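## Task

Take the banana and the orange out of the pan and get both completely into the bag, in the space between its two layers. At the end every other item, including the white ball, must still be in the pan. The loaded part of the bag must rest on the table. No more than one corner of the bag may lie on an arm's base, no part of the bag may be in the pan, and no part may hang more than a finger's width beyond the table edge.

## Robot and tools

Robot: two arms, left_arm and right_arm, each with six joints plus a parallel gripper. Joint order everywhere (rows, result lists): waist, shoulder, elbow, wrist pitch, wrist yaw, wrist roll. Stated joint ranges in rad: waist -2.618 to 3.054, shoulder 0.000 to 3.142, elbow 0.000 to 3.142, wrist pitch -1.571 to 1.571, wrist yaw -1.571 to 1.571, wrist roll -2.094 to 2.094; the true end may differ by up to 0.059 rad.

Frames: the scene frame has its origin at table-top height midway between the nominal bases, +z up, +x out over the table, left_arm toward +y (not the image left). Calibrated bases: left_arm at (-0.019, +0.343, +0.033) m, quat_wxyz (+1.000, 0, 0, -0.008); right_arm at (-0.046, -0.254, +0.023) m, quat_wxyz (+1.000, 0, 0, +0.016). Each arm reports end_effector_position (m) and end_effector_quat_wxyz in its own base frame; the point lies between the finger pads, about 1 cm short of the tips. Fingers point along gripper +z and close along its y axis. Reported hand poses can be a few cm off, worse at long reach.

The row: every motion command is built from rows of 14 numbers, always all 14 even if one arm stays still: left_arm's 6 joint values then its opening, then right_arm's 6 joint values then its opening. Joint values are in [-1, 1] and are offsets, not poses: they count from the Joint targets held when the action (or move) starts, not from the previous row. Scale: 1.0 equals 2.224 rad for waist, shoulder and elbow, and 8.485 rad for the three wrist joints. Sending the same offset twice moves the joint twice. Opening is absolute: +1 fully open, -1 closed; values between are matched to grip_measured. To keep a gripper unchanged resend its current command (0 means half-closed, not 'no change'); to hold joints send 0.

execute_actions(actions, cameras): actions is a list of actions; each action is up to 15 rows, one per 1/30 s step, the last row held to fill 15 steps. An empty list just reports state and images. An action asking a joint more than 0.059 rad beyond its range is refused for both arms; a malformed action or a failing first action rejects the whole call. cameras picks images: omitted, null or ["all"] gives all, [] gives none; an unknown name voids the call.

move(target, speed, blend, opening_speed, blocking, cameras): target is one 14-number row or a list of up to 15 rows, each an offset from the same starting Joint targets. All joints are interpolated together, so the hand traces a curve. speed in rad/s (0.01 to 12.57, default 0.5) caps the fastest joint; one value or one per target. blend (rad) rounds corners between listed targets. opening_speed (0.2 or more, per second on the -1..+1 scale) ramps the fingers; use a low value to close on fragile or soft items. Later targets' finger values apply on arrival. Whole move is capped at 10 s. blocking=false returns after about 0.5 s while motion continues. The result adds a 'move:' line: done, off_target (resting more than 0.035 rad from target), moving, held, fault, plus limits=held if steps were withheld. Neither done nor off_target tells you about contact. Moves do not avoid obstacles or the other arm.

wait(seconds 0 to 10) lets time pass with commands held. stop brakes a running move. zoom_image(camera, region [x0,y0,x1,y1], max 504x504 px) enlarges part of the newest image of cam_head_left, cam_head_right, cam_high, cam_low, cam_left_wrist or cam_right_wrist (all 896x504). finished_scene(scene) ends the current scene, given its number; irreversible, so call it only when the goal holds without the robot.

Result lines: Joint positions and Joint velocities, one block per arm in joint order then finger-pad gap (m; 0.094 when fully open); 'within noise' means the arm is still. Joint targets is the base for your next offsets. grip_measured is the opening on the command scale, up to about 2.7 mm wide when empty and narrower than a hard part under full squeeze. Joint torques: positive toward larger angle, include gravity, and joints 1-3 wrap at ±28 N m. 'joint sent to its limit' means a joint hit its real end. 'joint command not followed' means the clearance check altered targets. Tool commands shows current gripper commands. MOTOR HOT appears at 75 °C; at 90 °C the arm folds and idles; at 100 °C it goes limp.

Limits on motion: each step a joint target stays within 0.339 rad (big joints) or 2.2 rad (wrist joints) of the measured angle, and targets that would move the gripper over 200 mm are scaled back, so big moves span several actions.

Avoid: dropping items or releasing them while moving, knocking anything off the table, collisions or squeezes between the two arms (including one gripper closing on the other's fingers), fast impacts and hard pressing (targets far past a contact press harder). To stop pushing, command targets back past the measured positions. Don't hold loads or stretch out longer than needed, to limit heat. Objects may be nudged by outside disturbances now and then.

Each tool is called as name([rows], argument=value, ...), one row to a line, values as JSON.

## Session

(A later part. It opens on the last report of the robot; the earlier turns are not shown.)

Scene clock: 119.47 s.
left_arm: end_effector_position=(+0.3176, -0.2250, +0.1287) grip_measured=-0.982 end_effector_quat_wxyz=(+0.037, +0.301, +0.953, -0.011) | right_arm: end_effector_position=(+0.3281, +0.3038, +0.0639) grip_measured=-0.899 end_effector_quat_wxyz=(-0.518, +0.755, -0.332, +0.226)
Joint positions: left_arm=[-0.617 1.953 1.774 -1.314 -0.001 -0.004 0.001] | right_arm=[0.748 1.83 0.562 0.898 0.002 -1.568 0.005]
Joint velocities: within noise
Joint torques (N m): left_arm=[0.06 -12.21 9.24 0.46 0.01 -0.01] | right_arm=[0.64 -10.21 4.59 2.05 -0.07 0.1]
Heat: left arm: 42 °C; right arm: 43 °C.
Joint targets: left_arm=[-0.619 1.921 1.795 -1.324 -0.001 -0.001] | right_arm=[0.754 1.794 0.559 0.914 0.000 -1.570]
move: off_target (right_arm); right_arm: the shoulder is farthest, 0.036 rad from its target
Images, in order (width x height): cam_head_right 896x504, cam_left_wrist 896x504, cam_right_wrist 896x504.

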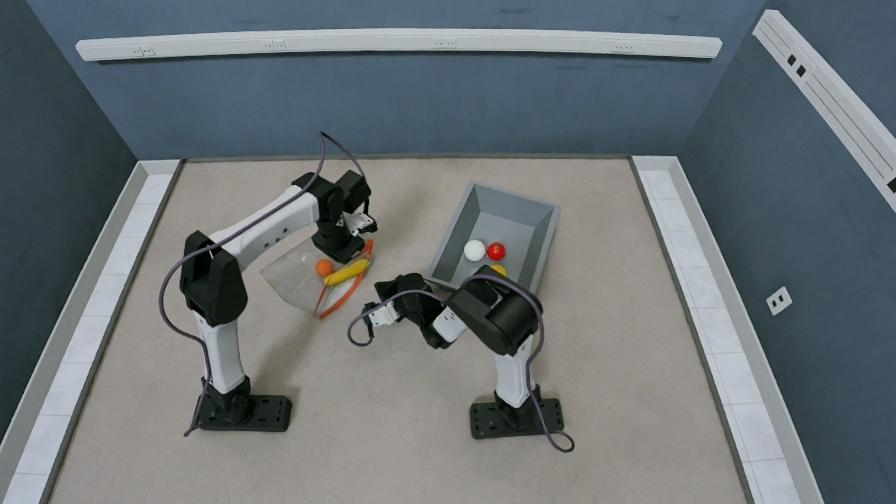

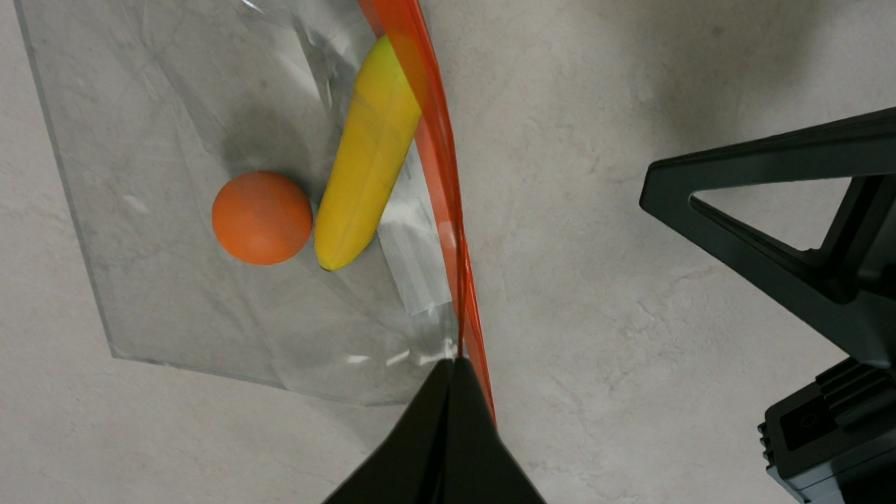

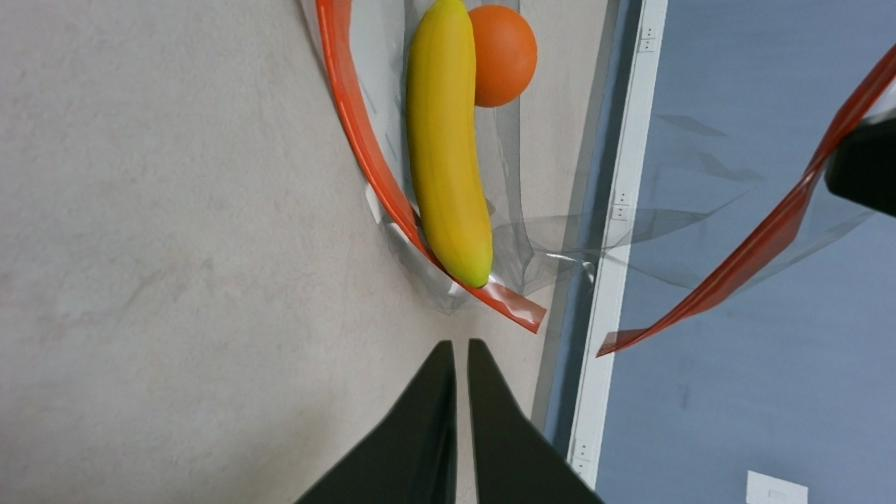

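move([
  [0,0,0,0,0,0,-1,0.036,-0.0886,0.0931,-0.0923,0,0,-0.9],
  [0,0,0,0,0,0,-1,0.036,0.031,0.2154,-0.093,0,0,-0.9],
  [0,0,0,0,0,0,-1,0.036,0.1138,0.2131,-0.0707,0,0,-0.9],
  [0,0,0,0,0,0,-1,0.036,0.1799,0.3287,-0.0838,0,0,-0.9],
], speed=[0.5,0.3,0.2,0.15], cameras=["cam_right_wrist","cam_head_right","cam_left_wrist"])

zoom_image(camera="cam_head_right", region=[240, 180, 452, 340])

Scene clock: 123.87 s.
left_arm: end_effector_position=(+0.3176, -0.2250, +0.1287) grip_measured=-0.982 end_effector_quat_wxyz=(+0.037, +0.301, +0.953, -0.011) | right_arm: end_effector_position=(+0.3287, +0.3570, +0.0627) grip_measured=-0.899 end_effector_quat_wxyz=(-0.384, +0.848, -0.332, +0.150)
Joint positions: left_arm=[-0.617 1.953 1.774 -1.314 -0.001 -0.004 0.001] | right_arm=[0.828 1.848 1.008 0.12 0.002 -1.568 0.005]
Joint velocities: within noise
Joint torques (N m): left_arm=[0.1 -12.18 9.25 0.48 0.02 0] | right_arm=[0.03 -8.83 6.3 1.64 -0.07 0.1]
Heat: left arm: 43 °C; right arm: 43 °C.
Joint targets: left_arm=[-0.619 1.921 1.795 -1.324 -0.001 -0.001] | right_arm=[0.828 1.847 1.007 0.123 0.002 -1.568]
move: held (right_arm; a check stopped the path); path passed 2 of 4 targets; limits=held; right_arm: the shoulder is farthest, 0.346 rad from its target
joint command not followed: on one or more control steps a check withheld the commanded joint targets of the right arm, and it was not sent them on those steps.
cause: the commanded joint targets, or the way to them, would bring a part of the robot too close to another arm (this arm's wrist (the part past the wrist pitch) and the left arm's gripper housing, at the place that arm is still heading or pushing toward).
Images, in order (width x height): cam_head_right 896x504, cam_left_wrist 896x504, cam_right_wrist 896x504.

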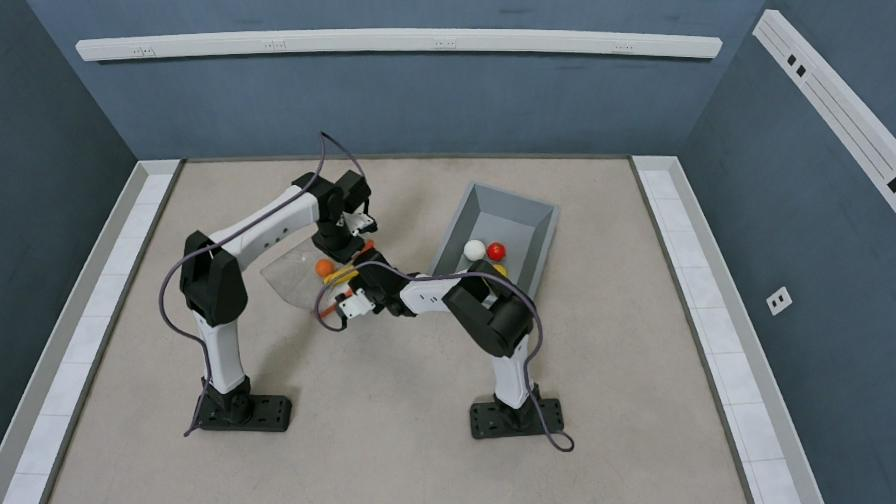

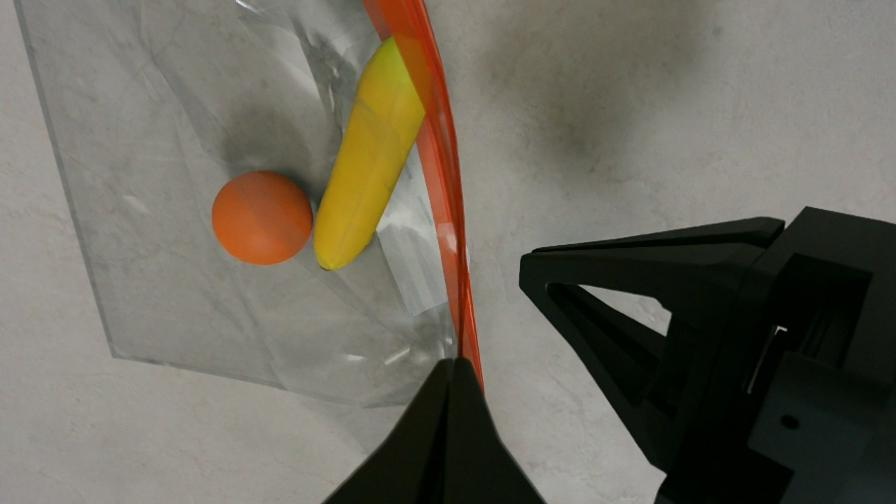

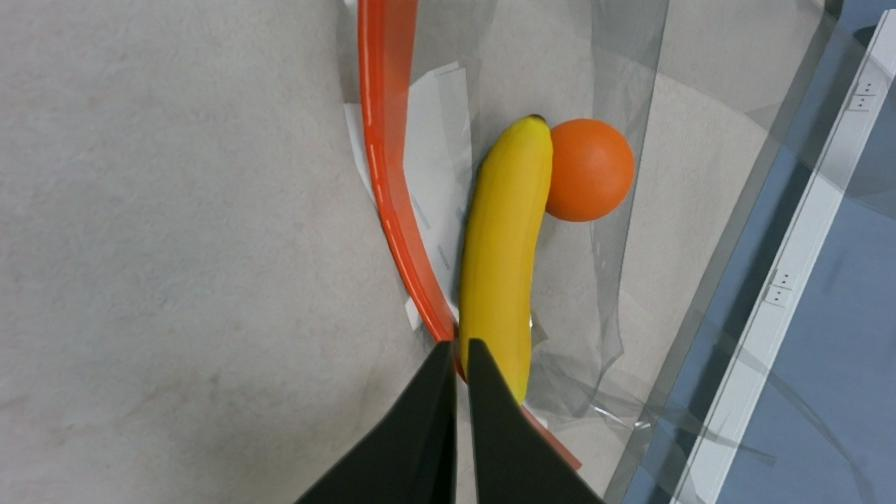

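Scaled by 2.377 from the camera's 896x504 image, which has a finer 1280x720 frame.

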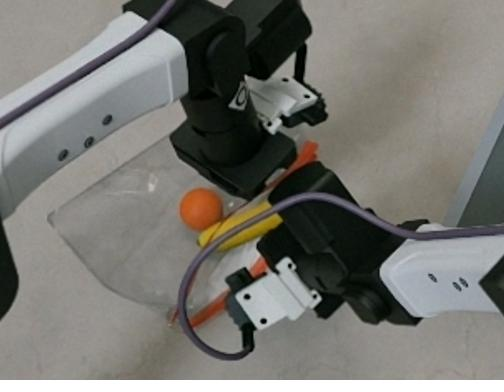

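move([
  [0,0,0,0,0,0,-1,0,-0.1124,-0.1084,0.0009,0,0,-0.9],
  [0,0,0,0,0,0,-1,0,0.0162,-0.1906,0.0975,0,0,-0.9],
  [0,0,0,0,0,0,-1,0,0.089,-0.0958,0.0915,0,0,-0.9],
  [0,0,0,0,0,0,-1,0,0.1713,-0.0656,0.1014,0,0,-0.9],
  [0,0,0,0,0,0,-1,0,0.2284,0.063,0.0866,0,0,-0.9],
], speed=[0.4,0.6,0.3,0.2,0.15], cameras=["cam_right_wrist","cam_head_right","cam_left_wrist"])

zoom_image(camera="cam_head_right", region=[240, 180, 452, 340])

Scene clock: 130.70 s.
left_arm: end_effector_position=(+0.3176, -0.2250, +0.1287) grip_measured=-0.982 end_effector_quat_wxyz=(+0.037, +0.301, +0.953, -0.011) | right_arm: end_effector_position=(+0.3897, +0.4235, +0.0085) grip_measured=-0.899 end_effector_quat_wxyz=(-0.531, +0.765, -0.300, +0.207)
Joint positions: left_arm=[-0.617 1.953 1.774 -1.314 -0.001 -0.004 0.001] | right_arm=[0.828 2.339 1.125 0.856 0.002 -1.569 0.005]
Joint velocities: within noise
Joint torques (N m): left_arm=[0.06 -12.22 9.29 0.47 0 -0.01] | right_arm=[0.03 -9.83 7.27 1.9 -0.05 0.12]
Heat: left arm: 43 °C; right arm: 42 °C.
Joint targets: left_arm=[-0.619 1.921 1.795 -1.324 -0.001 -0.001] | right_arm=[0.828 2.355 1.147 0.857 0.002 -1.568]
move: done
Images, in order (width x height): cam_head_right 896x504, cam_left_wrist 896x504, cam_right_wrist 896x504.

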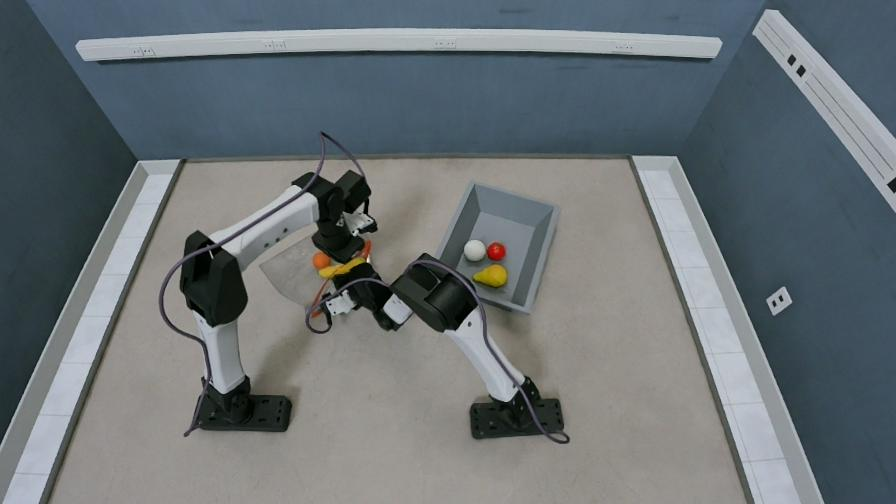

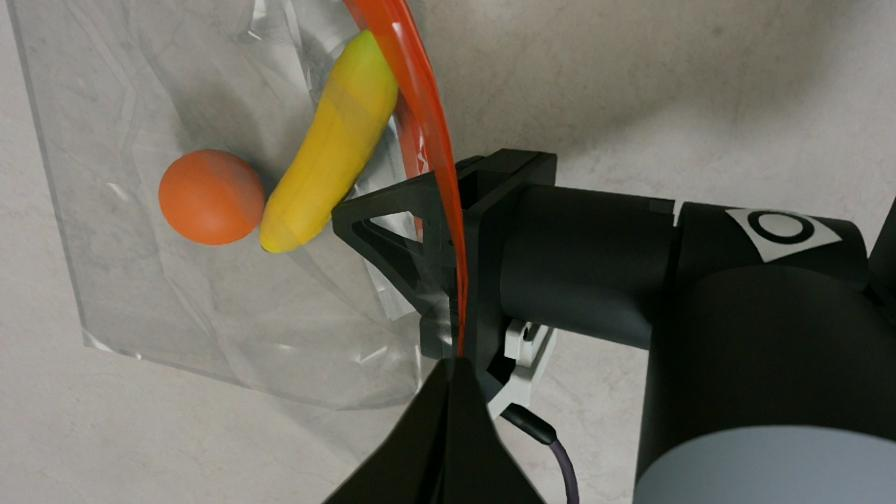

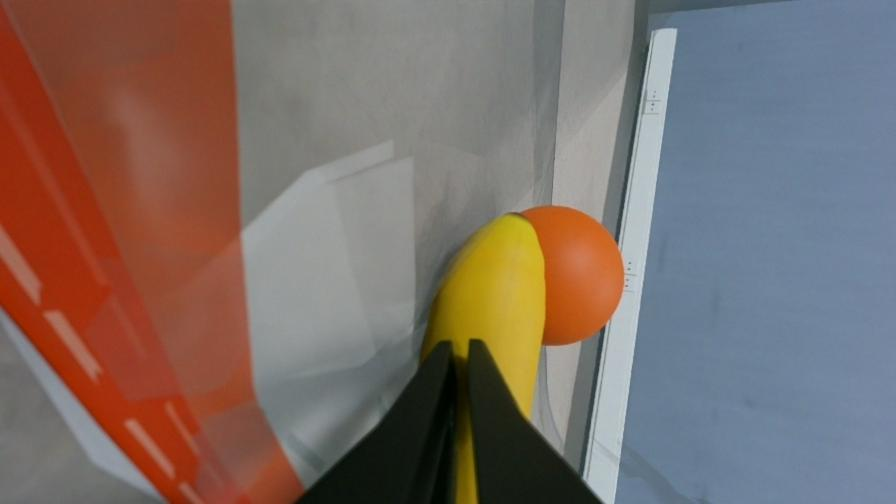

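Scaled by 2.377 from the camera's 896x504 image, which has a finer 1280x720 frame.

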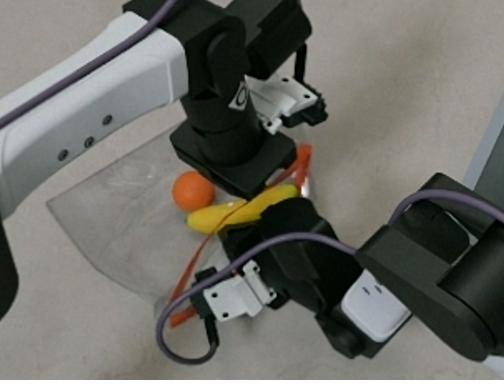

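move([
  [0,0,0,0,0,0,-1,0,-0.0283,-0.0661,0.01,0,0,-0.9],
  [0,0,0,0,0,0,-1,-0.029,-0.0283,-0.0661,0.01,0,0,-0.9],
  [0,0,0,0,0,0,-1,-0.029,0.01,0.0229,-0.0033,0,0,-0.9],
], speed=0.15, cameras=["cam_right_wrist","cam_head_right","cam_left_wrist"])

zoom_image(camera="cam_head_right", region=[240, 180, 452, 340])

Scene clock: 134.40 s.
left_arm: end_effector_position=(+0.3176, -0.2250, +0.1287) grip_measured=-0.982 end_effector_quat_wxyz=(+0.037, +0.301, +0.953, -0.011) | right_arm: end_effector_position=(+0.4196, +0.4080, +0.0078) grip_measured=-0.899 end_effector_quat_wxyz=(-0.524, +0.758, -0.320, +0.222)
Joint positions: left_arm=[-0.617 1.953 1.774 -1.314 -0.001 -0.004 0.001] | right_arm=[0.772 2.361 1.175 0.826 0.002 -1.571 0.005]
Joint velocities: within noise
Joint torques (N m): left_arm=[0.08 -12.25 9.26 0.47 0 -0.01] | right_arm=[-0.79 -10.09 7.46 1.88 -0.05 0.15]
Heat: left arm: 43 °C; right arm: 43 °C.
Joint targets: left_arm=[-0.619 1.921 1.795 -1.324 -0.001 -0.001] | right_arm=[0.763 2.377 1.198 0.829 0.002 -1.568]
move: done
Images, in order (width x height): cam_head_right 896x504, cam_left_wrist 896x504, cam_right_wrist 896x504.

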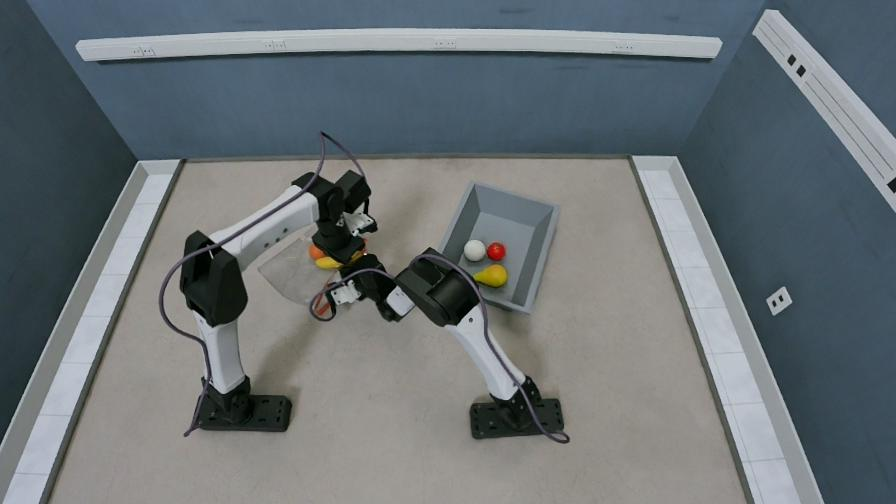

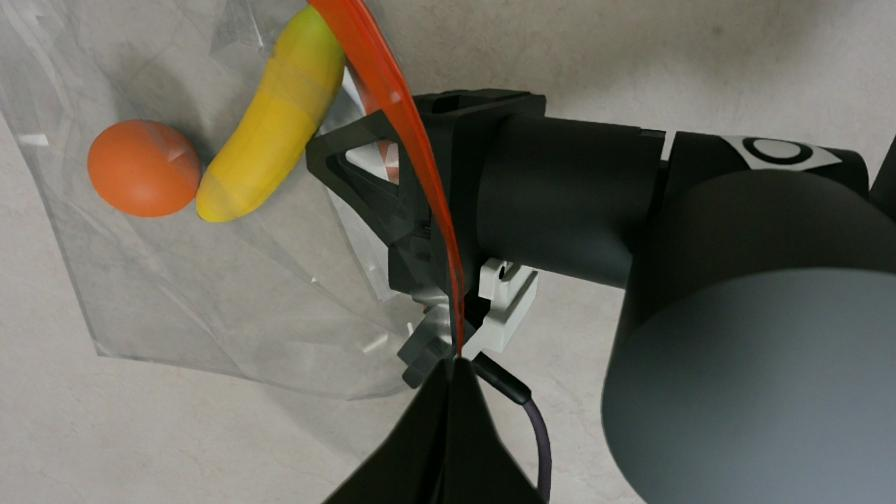

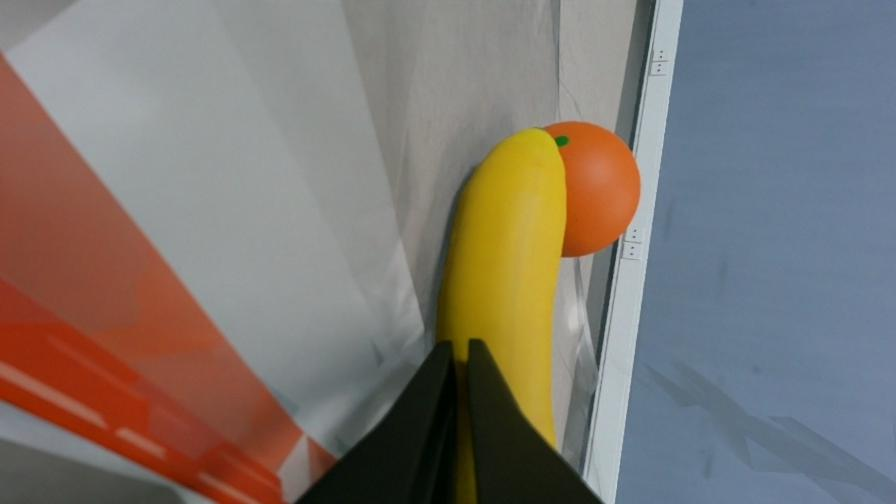

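Scaled by 2.377 from the camera's 896x504 image, which has a finer 1280x720 frame.

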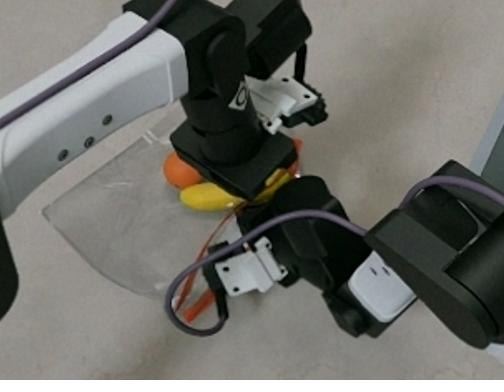

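move([
  [0,0,0,0,0,0,-1,0,-0.0383,-0.089,0.0133,0,0,-0.9],
  [0,0,0,0,0,0,-1,-0.03,-0.0383,-0.089,0.0133,0,0,-0.9],
  [0,0,0,0,0,0,-1,-0.03,0.004,0.009,-0.0013,0,0,-0.9],
], speed=0.15, cameras=["cam_right_wrist","cam_head_right","cam_left_wrist"])

zoom_image(camera="cam_head_right", region=[240, 180, 452, 340])

Scene clock: 138.43 s.
left_arm: end_effector_position=(+0.3176, -0.2250, +0.1287) grip_measured=-0.982 end_effector_quat_wxyz=(+0.037, +0.301, +0.953, -0.011) | right_arm: end_effector_position=(+0.4489, +0.3814, +0.0076) grip_measured=-0.899 end_effector_quat_wxyz=(-0.516, +0.747, -0.345, +0.239)
Joint positions: left_arm=[-0.617 1.953 1.774 -1.314 -0.001 -0.004 0.001] | right_arm=[0.705 2.37 1.195 0.814 0.001 -1.572 0.005]
Joint velocities: within noise
Joint torques (N m): left_arm=[0.08 -12.18 9.26 0.47 0 0] | right_arm=[-0.77 -10.22 7.56 1.94 -0.05 0.16]
Heat: left arm: 43 °C; right arm: 43 °C.
Joint targets: left_arm=[-0.619 1.921 1.795 -1.324 -0.001 -0.001] | right_arm=[0.697 2.386 1.218 0.818 0.002 -1.568]
move: done
Images, in order (width x height): cam_head_right 896x504, cam_left_wrist 896x504, cam_right_wrist 896x504.

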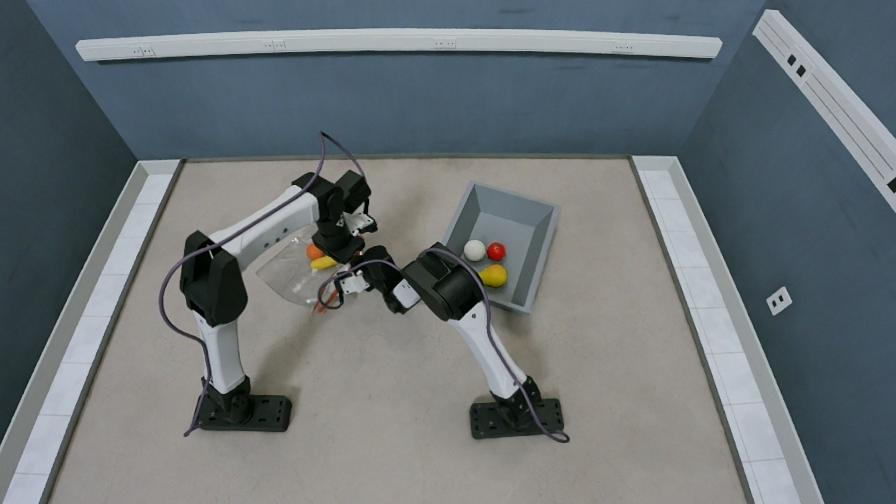

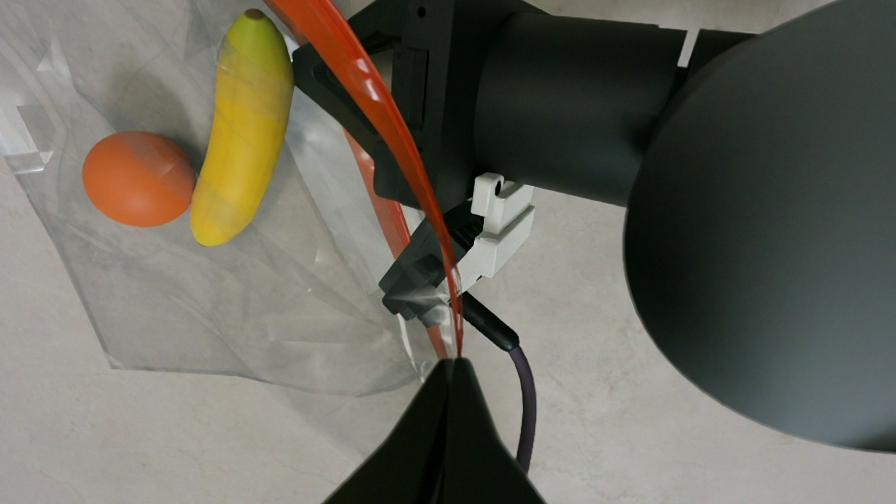

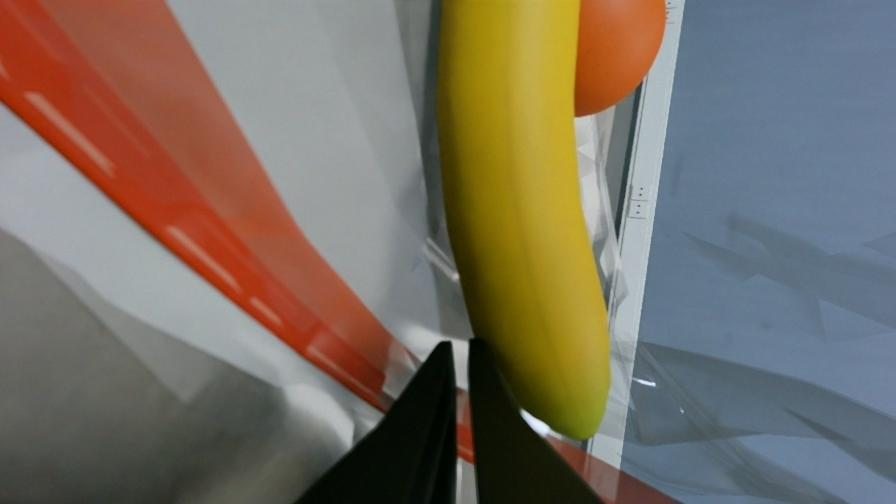

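Scaled by 2.377 from the camera's 896x504 image, which has a finer 1280x720 frame.

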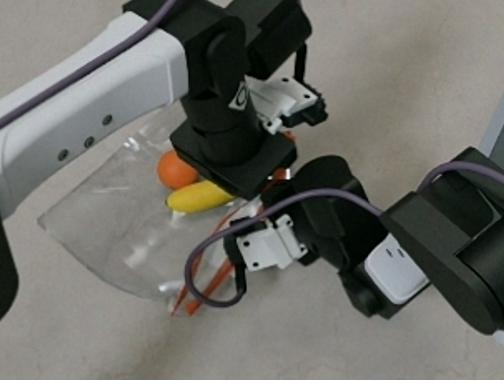

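move([
  [0,0,0,0,0,0,-1,0,-0.071,-0.1605,0.0194,0,0,-0.9],
  [0,0,0,0,0,0,-1,0,-0.2262,-0.2855,0.0156,0,0,-0.9],
  [0,0,0,0,0,0,-1,-0.135,-0.6488,-0.3781,-0.0831,0,0,-0.9],
], speed=[0.2,0.3,0.9], cameras=["cam_head_right","cam_left_wrist"])

zoom_image(camera="cam_head_right", region=[240, 180, 452, 340])

Scene clock: 143.67 s.
left_arm: end_effector_position=(+0.3176, -0.2250, +0.1287) grip_measured=-0.982 end_effector_quat_wxyz=(+0.037, +0.301, +0.953, -0.011) | right_arm: end_effector_position=(+0.2994, +0.1276, +0.1360) grip_measured=-0.899 end_effector_quat_wxyz=(-0.438, +0.710, -0.468, +0.290)
Joint positions: left_arm=[-0.617 1.953 1.774 -1.314 -0.001 -0.004 0.001] | right_arm=[0.404 0.954 0.38 0.11 0.001 -1.573 0.005]
Joint velocities: left_arm=[-0.012 -0.002 -0.012 -0.168 0.007 0.081 -0.001] | right_arm=[within noise]
Joint torques (N m): left_arm=[0.06 -12.21 9.25 0.48 0 -0.01] | right_arm=[-0.69 -2.97 7.02 1.87 -0.05 0.17]
Heat: left arm: 44 °C; right arm: 44 °C.
Joint targets: left_arm=[-0.619 1.921 1.795 -1.324 -0.001 -0.001] | right_arm=[0.396 0.943 0.377 0.113 0.002 -1.568]
move: done
Images, in order (width x height): cam_head_right 896x504, cam_left_wrist 896x504.

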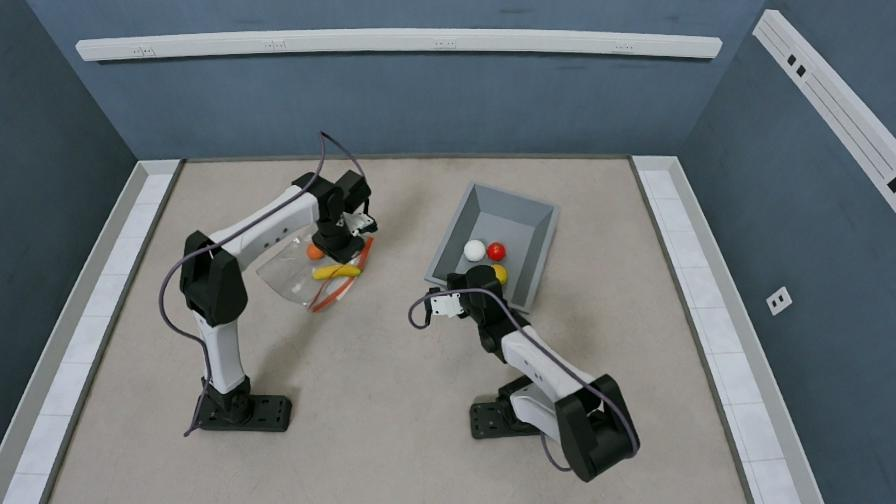

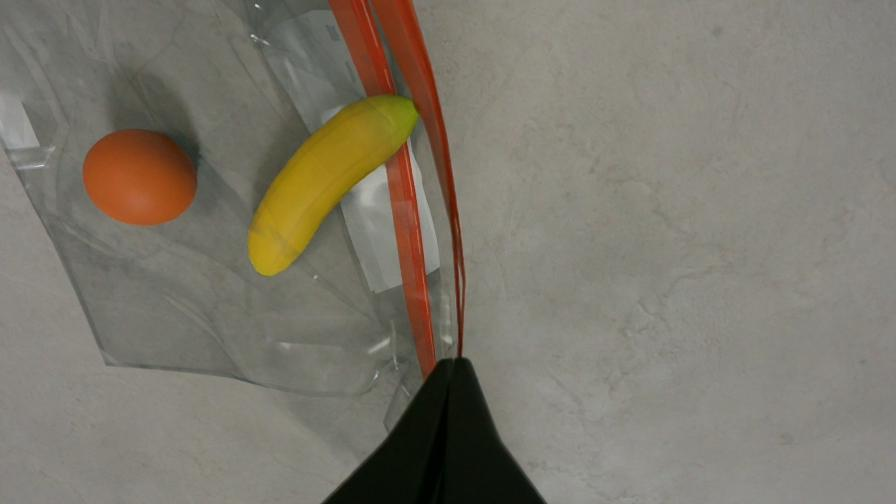

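Scaled by 2.377 from the camera's 896x504 image, which has a finer 1280x720 frame.

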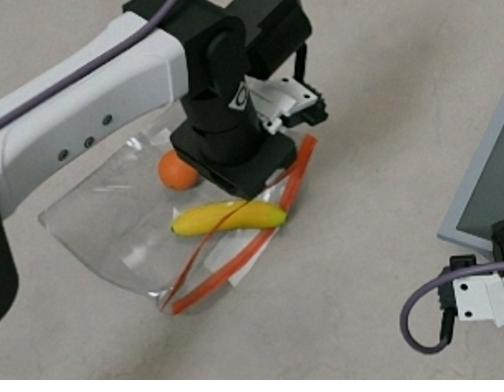

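move([
  [0,0,0,0,0,0,-1,0.1996,0.3085,-0.0301,0.1009,0,0,-0.9],
  [0,0,0,0,0,0,-1,0.1996,0.4227,0.0926,0.0986,0,0,-0.9],
  [0,0,0,0,0,0,-1,0.1996,0.4955,0.1875,0.0926,0,0,-0.9],
  [0,0,0,0,0,0,-1,0.1996,0.5778,0.2176,0.1025,0,0,-0.9],
  [0,0,0,0,0,0,-1,0.1996,0.6349,0.3462,0.0878,0,0,-0.9],
], speed=[0.9,0.5,0.3,0.2,0.15], cameras=[])

move([
  [0,0,0,0,0,0,-1,0,-0.0283,-0.0661,0.01,0,0,-0.9],
  [0,0,0,0,0,0,-1,-0.036,-0.0283,-0.0661,0.01,0,0,-0.9],
  [0,0,0,0,0,0,-1,-0.036,0.0139,0.0319,-0.0047,0,0,-0.9],
], speed=0.15, cameras=["cam_right_wrist","cam_left_wrist"])

Scene clock: 150.73 s.
left_arm: end_effector_position=(+0.3176, -0.2250, +0.1287) grip_measured=-0.982 end_effector_quat_wxyz=(+0.037, +0.301, +0.953, -0.011) | right_arm: end_effector_position=(+0.3870, +0.4257, +0.0077) grip_measured=-0.899 end_effector_quat_wxyz=(-0.530, +0.767, -0.296, +0.207)
Joint positions: left_arm=[-0.617 1.953 1.774 -1.314 -0.001 -0.004 0.001] | right_arm=[0.834 2.34 1.125 0.854 0.002 -1.574 0.005]
Joint velocities: within noise
Joint torques (N m): left_arm=[0.08 -12.16 9.26 0.48 0.01 -0.02] | right_arm=[0.65 -9.89 7.23 1.92 -0.05 0.17]
Heat: left arm: 44 °C; right arm: 42 °C.
Joint targets: left_arm=[-0.619 1.921 1.795 -1.324 -0.001 -0.001] | right_arm=[0.840 2.355 1.147 0.858 0.002 -1.568]
move: done
No camera images: "cameras" was empty.

Scene clock: 154.23 s.
left_arm: end_effector_position=(+0.3176, -0.2250, +0.1287) grip_measured=-0.982 end_effector_quat_wxyz=(+0.037, +0.301, +0.953, -0.011) | right_arm: end_effector_position=(+0.4238, +0.4096, +0.0086) grip_measured=-0.899 end_effector_quat_wxyz=(-0.524, +0.757, -0.320, +0.224)
Joint positions: left_arm=[-0.617 1.953 1.774 -1.314 -0.001 -0.004 0.001] | right_arm=[0.769 2.37 1.195 0.817 0.002 -1.575 0.005]
Joint velocities: within noise
Joint torques (N m): left_arm=[0.05 -12.19 9.28 0.47 0.01 -0.01] | right_arm=[-0.81 -10.17 7.54 1.91 -0.05 0.19]
Heat: left arm: 44 °C; right arm: 43 °C.
Joint targets: left_arm=[-0.619 1.921 1.795 -1.324 -0.001 -0.001] | right_arm=[0.760 2.386 1.218 0.818 0.002 -1.568]
move: done
Images, in order (width x height): cam_left_wrist 896x504, cam_right_wrist 896x504.

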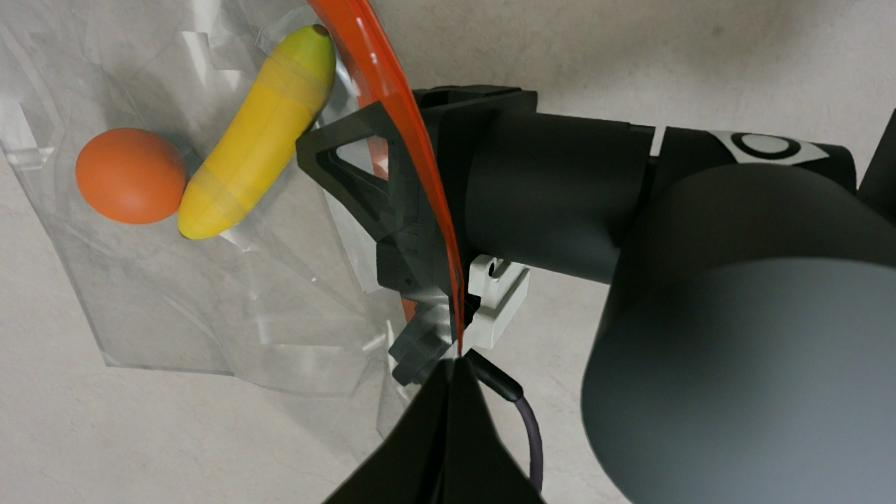

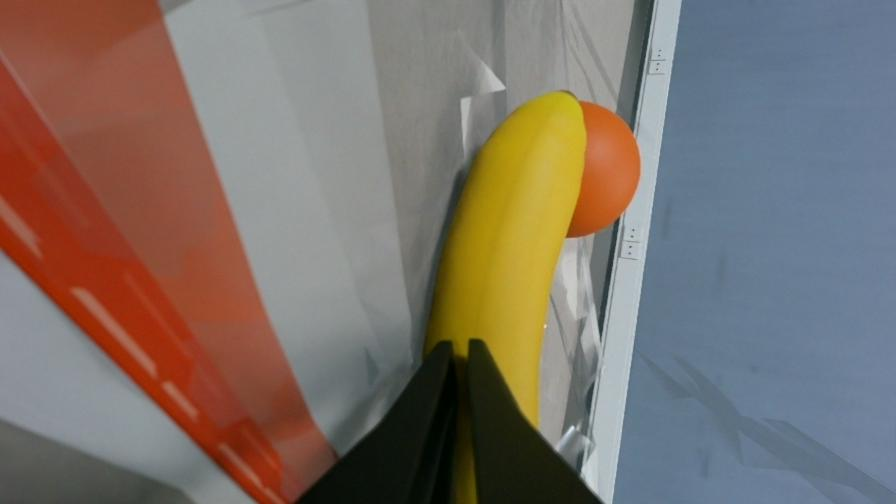

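move([
  [0,0,0,0,0,0,-1,0,-0.0387,-0.09,0.0138,0,0,-0.9],
  [0,0,0,0,0,0,-1,-0.029,-0.0387,-0.09,0.0138,0,0,-0.9],
  [0,0,0,0,0,0,-1,-0.029,0.0225,0.0506,-0.0074,0,0,-0.9],
], speed=0.15, cameras=["cam_right_wrist","cam_left_wrist"])

Scene clock: 158.97 s.
left_arm: end_effector_position=(+0.3176, -0.2250, +0.1287) grip_measured=-0.982 end_effector_quat_wxyz=(+0.037, +0.301, +0.953, -0.011) | right_arm: end_effector_position=(+0.4656, +0.3947, +0.0080) grip_measured=-0.899 end_effector_quat_wxyz=(-0.516, +0.747, -0.344, +0.241)
Joint positions: left_arm=[-0.617 1.953 1.774 -1.314 -0.001 -0.004 0.001] | right_arm=[0.704 2.42 1.307 0.753 0.001 -1.575 0.005]
Joint velocities: within noise
Joint torques (N m): left_arm=[0.08 -12.19 9.26 0.47 0 -0.01] | right_arm=[-0.73 -10.7 7.9 1.92 -0.04 0.19]
Heat: left arm: 44 °C; right arm: 44 °C.
Joint targets: left_arm=[-0.619 1.921 1.795 -1.324 -0.001 -0.001] | right_arm=[0.696 2.436 1.331 0.755 0.002 -1.568]
move: done
Images, in order (width x height): cam_left_wrist 896x504, cam_right_wrist 896x504.

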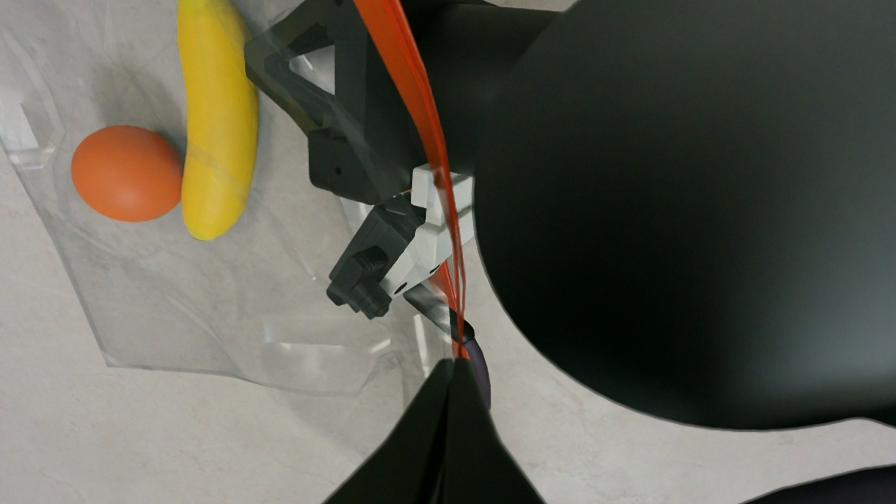

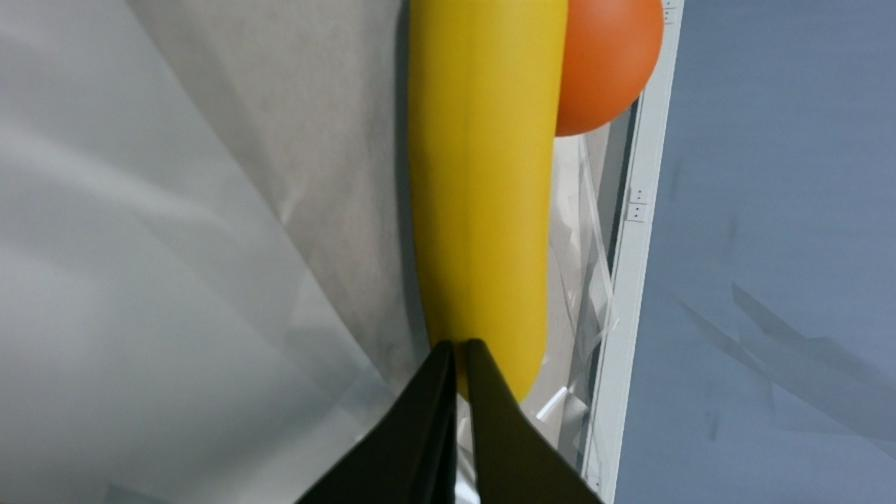

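move([
  [0,0,0,0,0,0,-1,0,-0.0612,-0.1406,0.0212,0,0,-0.9],
  [0,0,0,0,0,0,-1,0.02,-0.1758,-0.2415,0.017,0,0,-0.9],
  [0,0,0,0,0,0,-1,0.02,-0.2487,-0.3363,0.023,0,0,-0.9],
], speed=[0.12,0.15,0.25], cameras=["cam_head_right","cam_left_wrist","cam_right_wrist"])

zoom_image(camera="cam_head_right", region=[240, 180, 452, 340])

Scene clock: 164.90 s.
left_arm: end_effector_position=(+0.3176, -0.2250, +0.1287) grip_measured=-0.982 end_effector_quat_wxyz=(+0.037, +0.301, +0.953, -0.011) | right_arm: end_effector_position=(+0.3362, +0.3024, +0.0404) grip_measured=-0.899 end_effector_quat_wxyz=(-0.502, +0.763, -0.338, +0.225)
Joint positions: left_arm=[-0.617 1.953 1.774 -1.314 -0.001 -0.004 0.001] | right_arm=[0.733 1.921 0.586 0.93 0.001 -1.575 0.005]
Joint velocities: within noise
Joint torques (N m): left_arm=[0.06 -12.18 9.32 0.48 0.01 -0.01] | right_arm=[0.72 -10.86 4.22 2 -0.05 0.19]
Heat: left arm: 45 °C; right arm: 45 °C.
Joint targets: left_arm=[-0.619 1.921 1.795 -1.324 -0.001 -0.001] | right_arm=[0.740 1.883 0.583 0.951 0.002 -1.568]
move: off_target (right_arm); right_arm: the shoulder is farthest, 0.038 rad from its target
Images, in order (width x height): cam_head_right 896x504, cam_left_wrist 896x504, cam_right_wrist 896x504.

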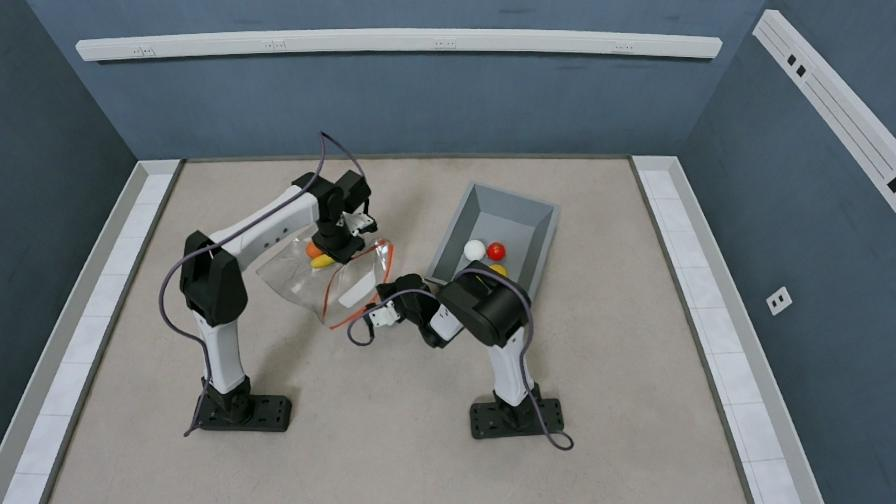

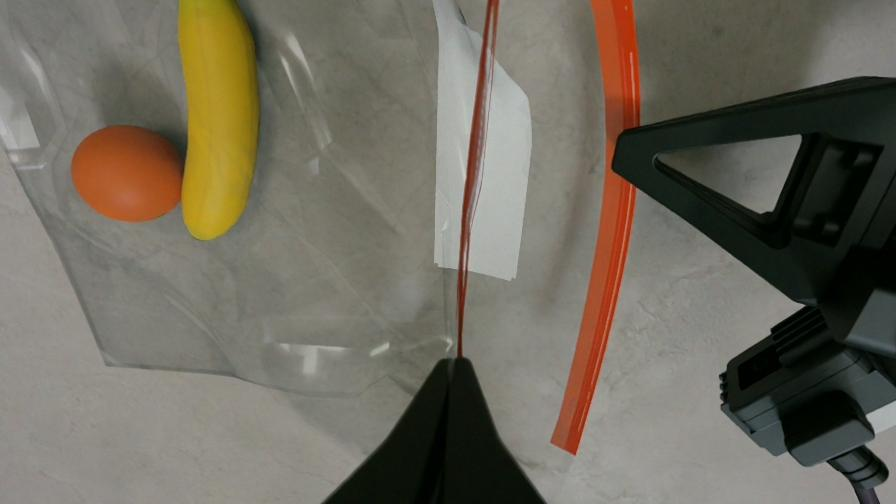

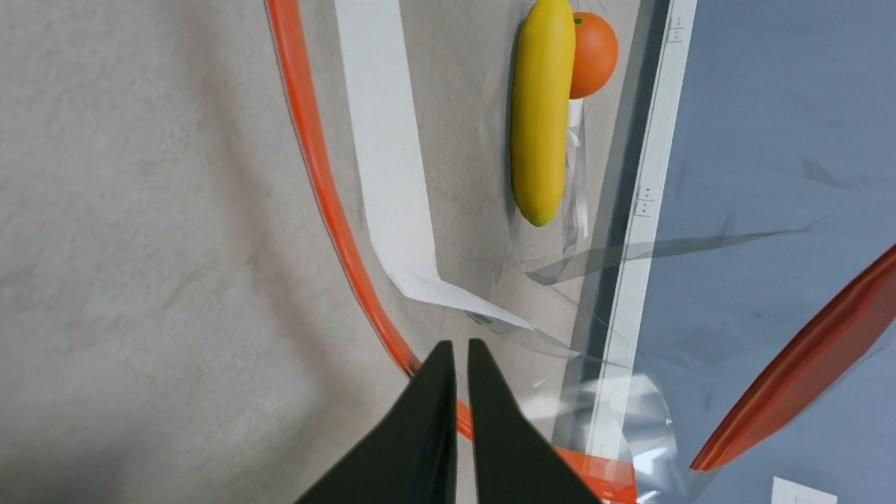

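Scaled by 2.377 from the camera's 896x504 image, which has a finer 1280x720 frame.

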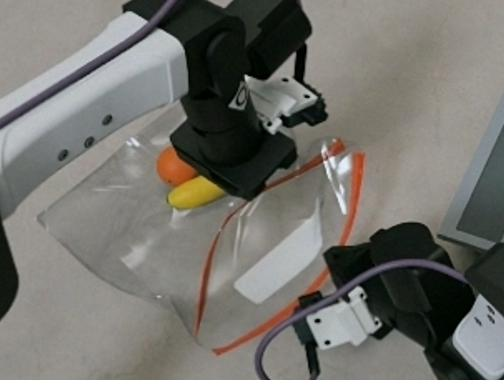

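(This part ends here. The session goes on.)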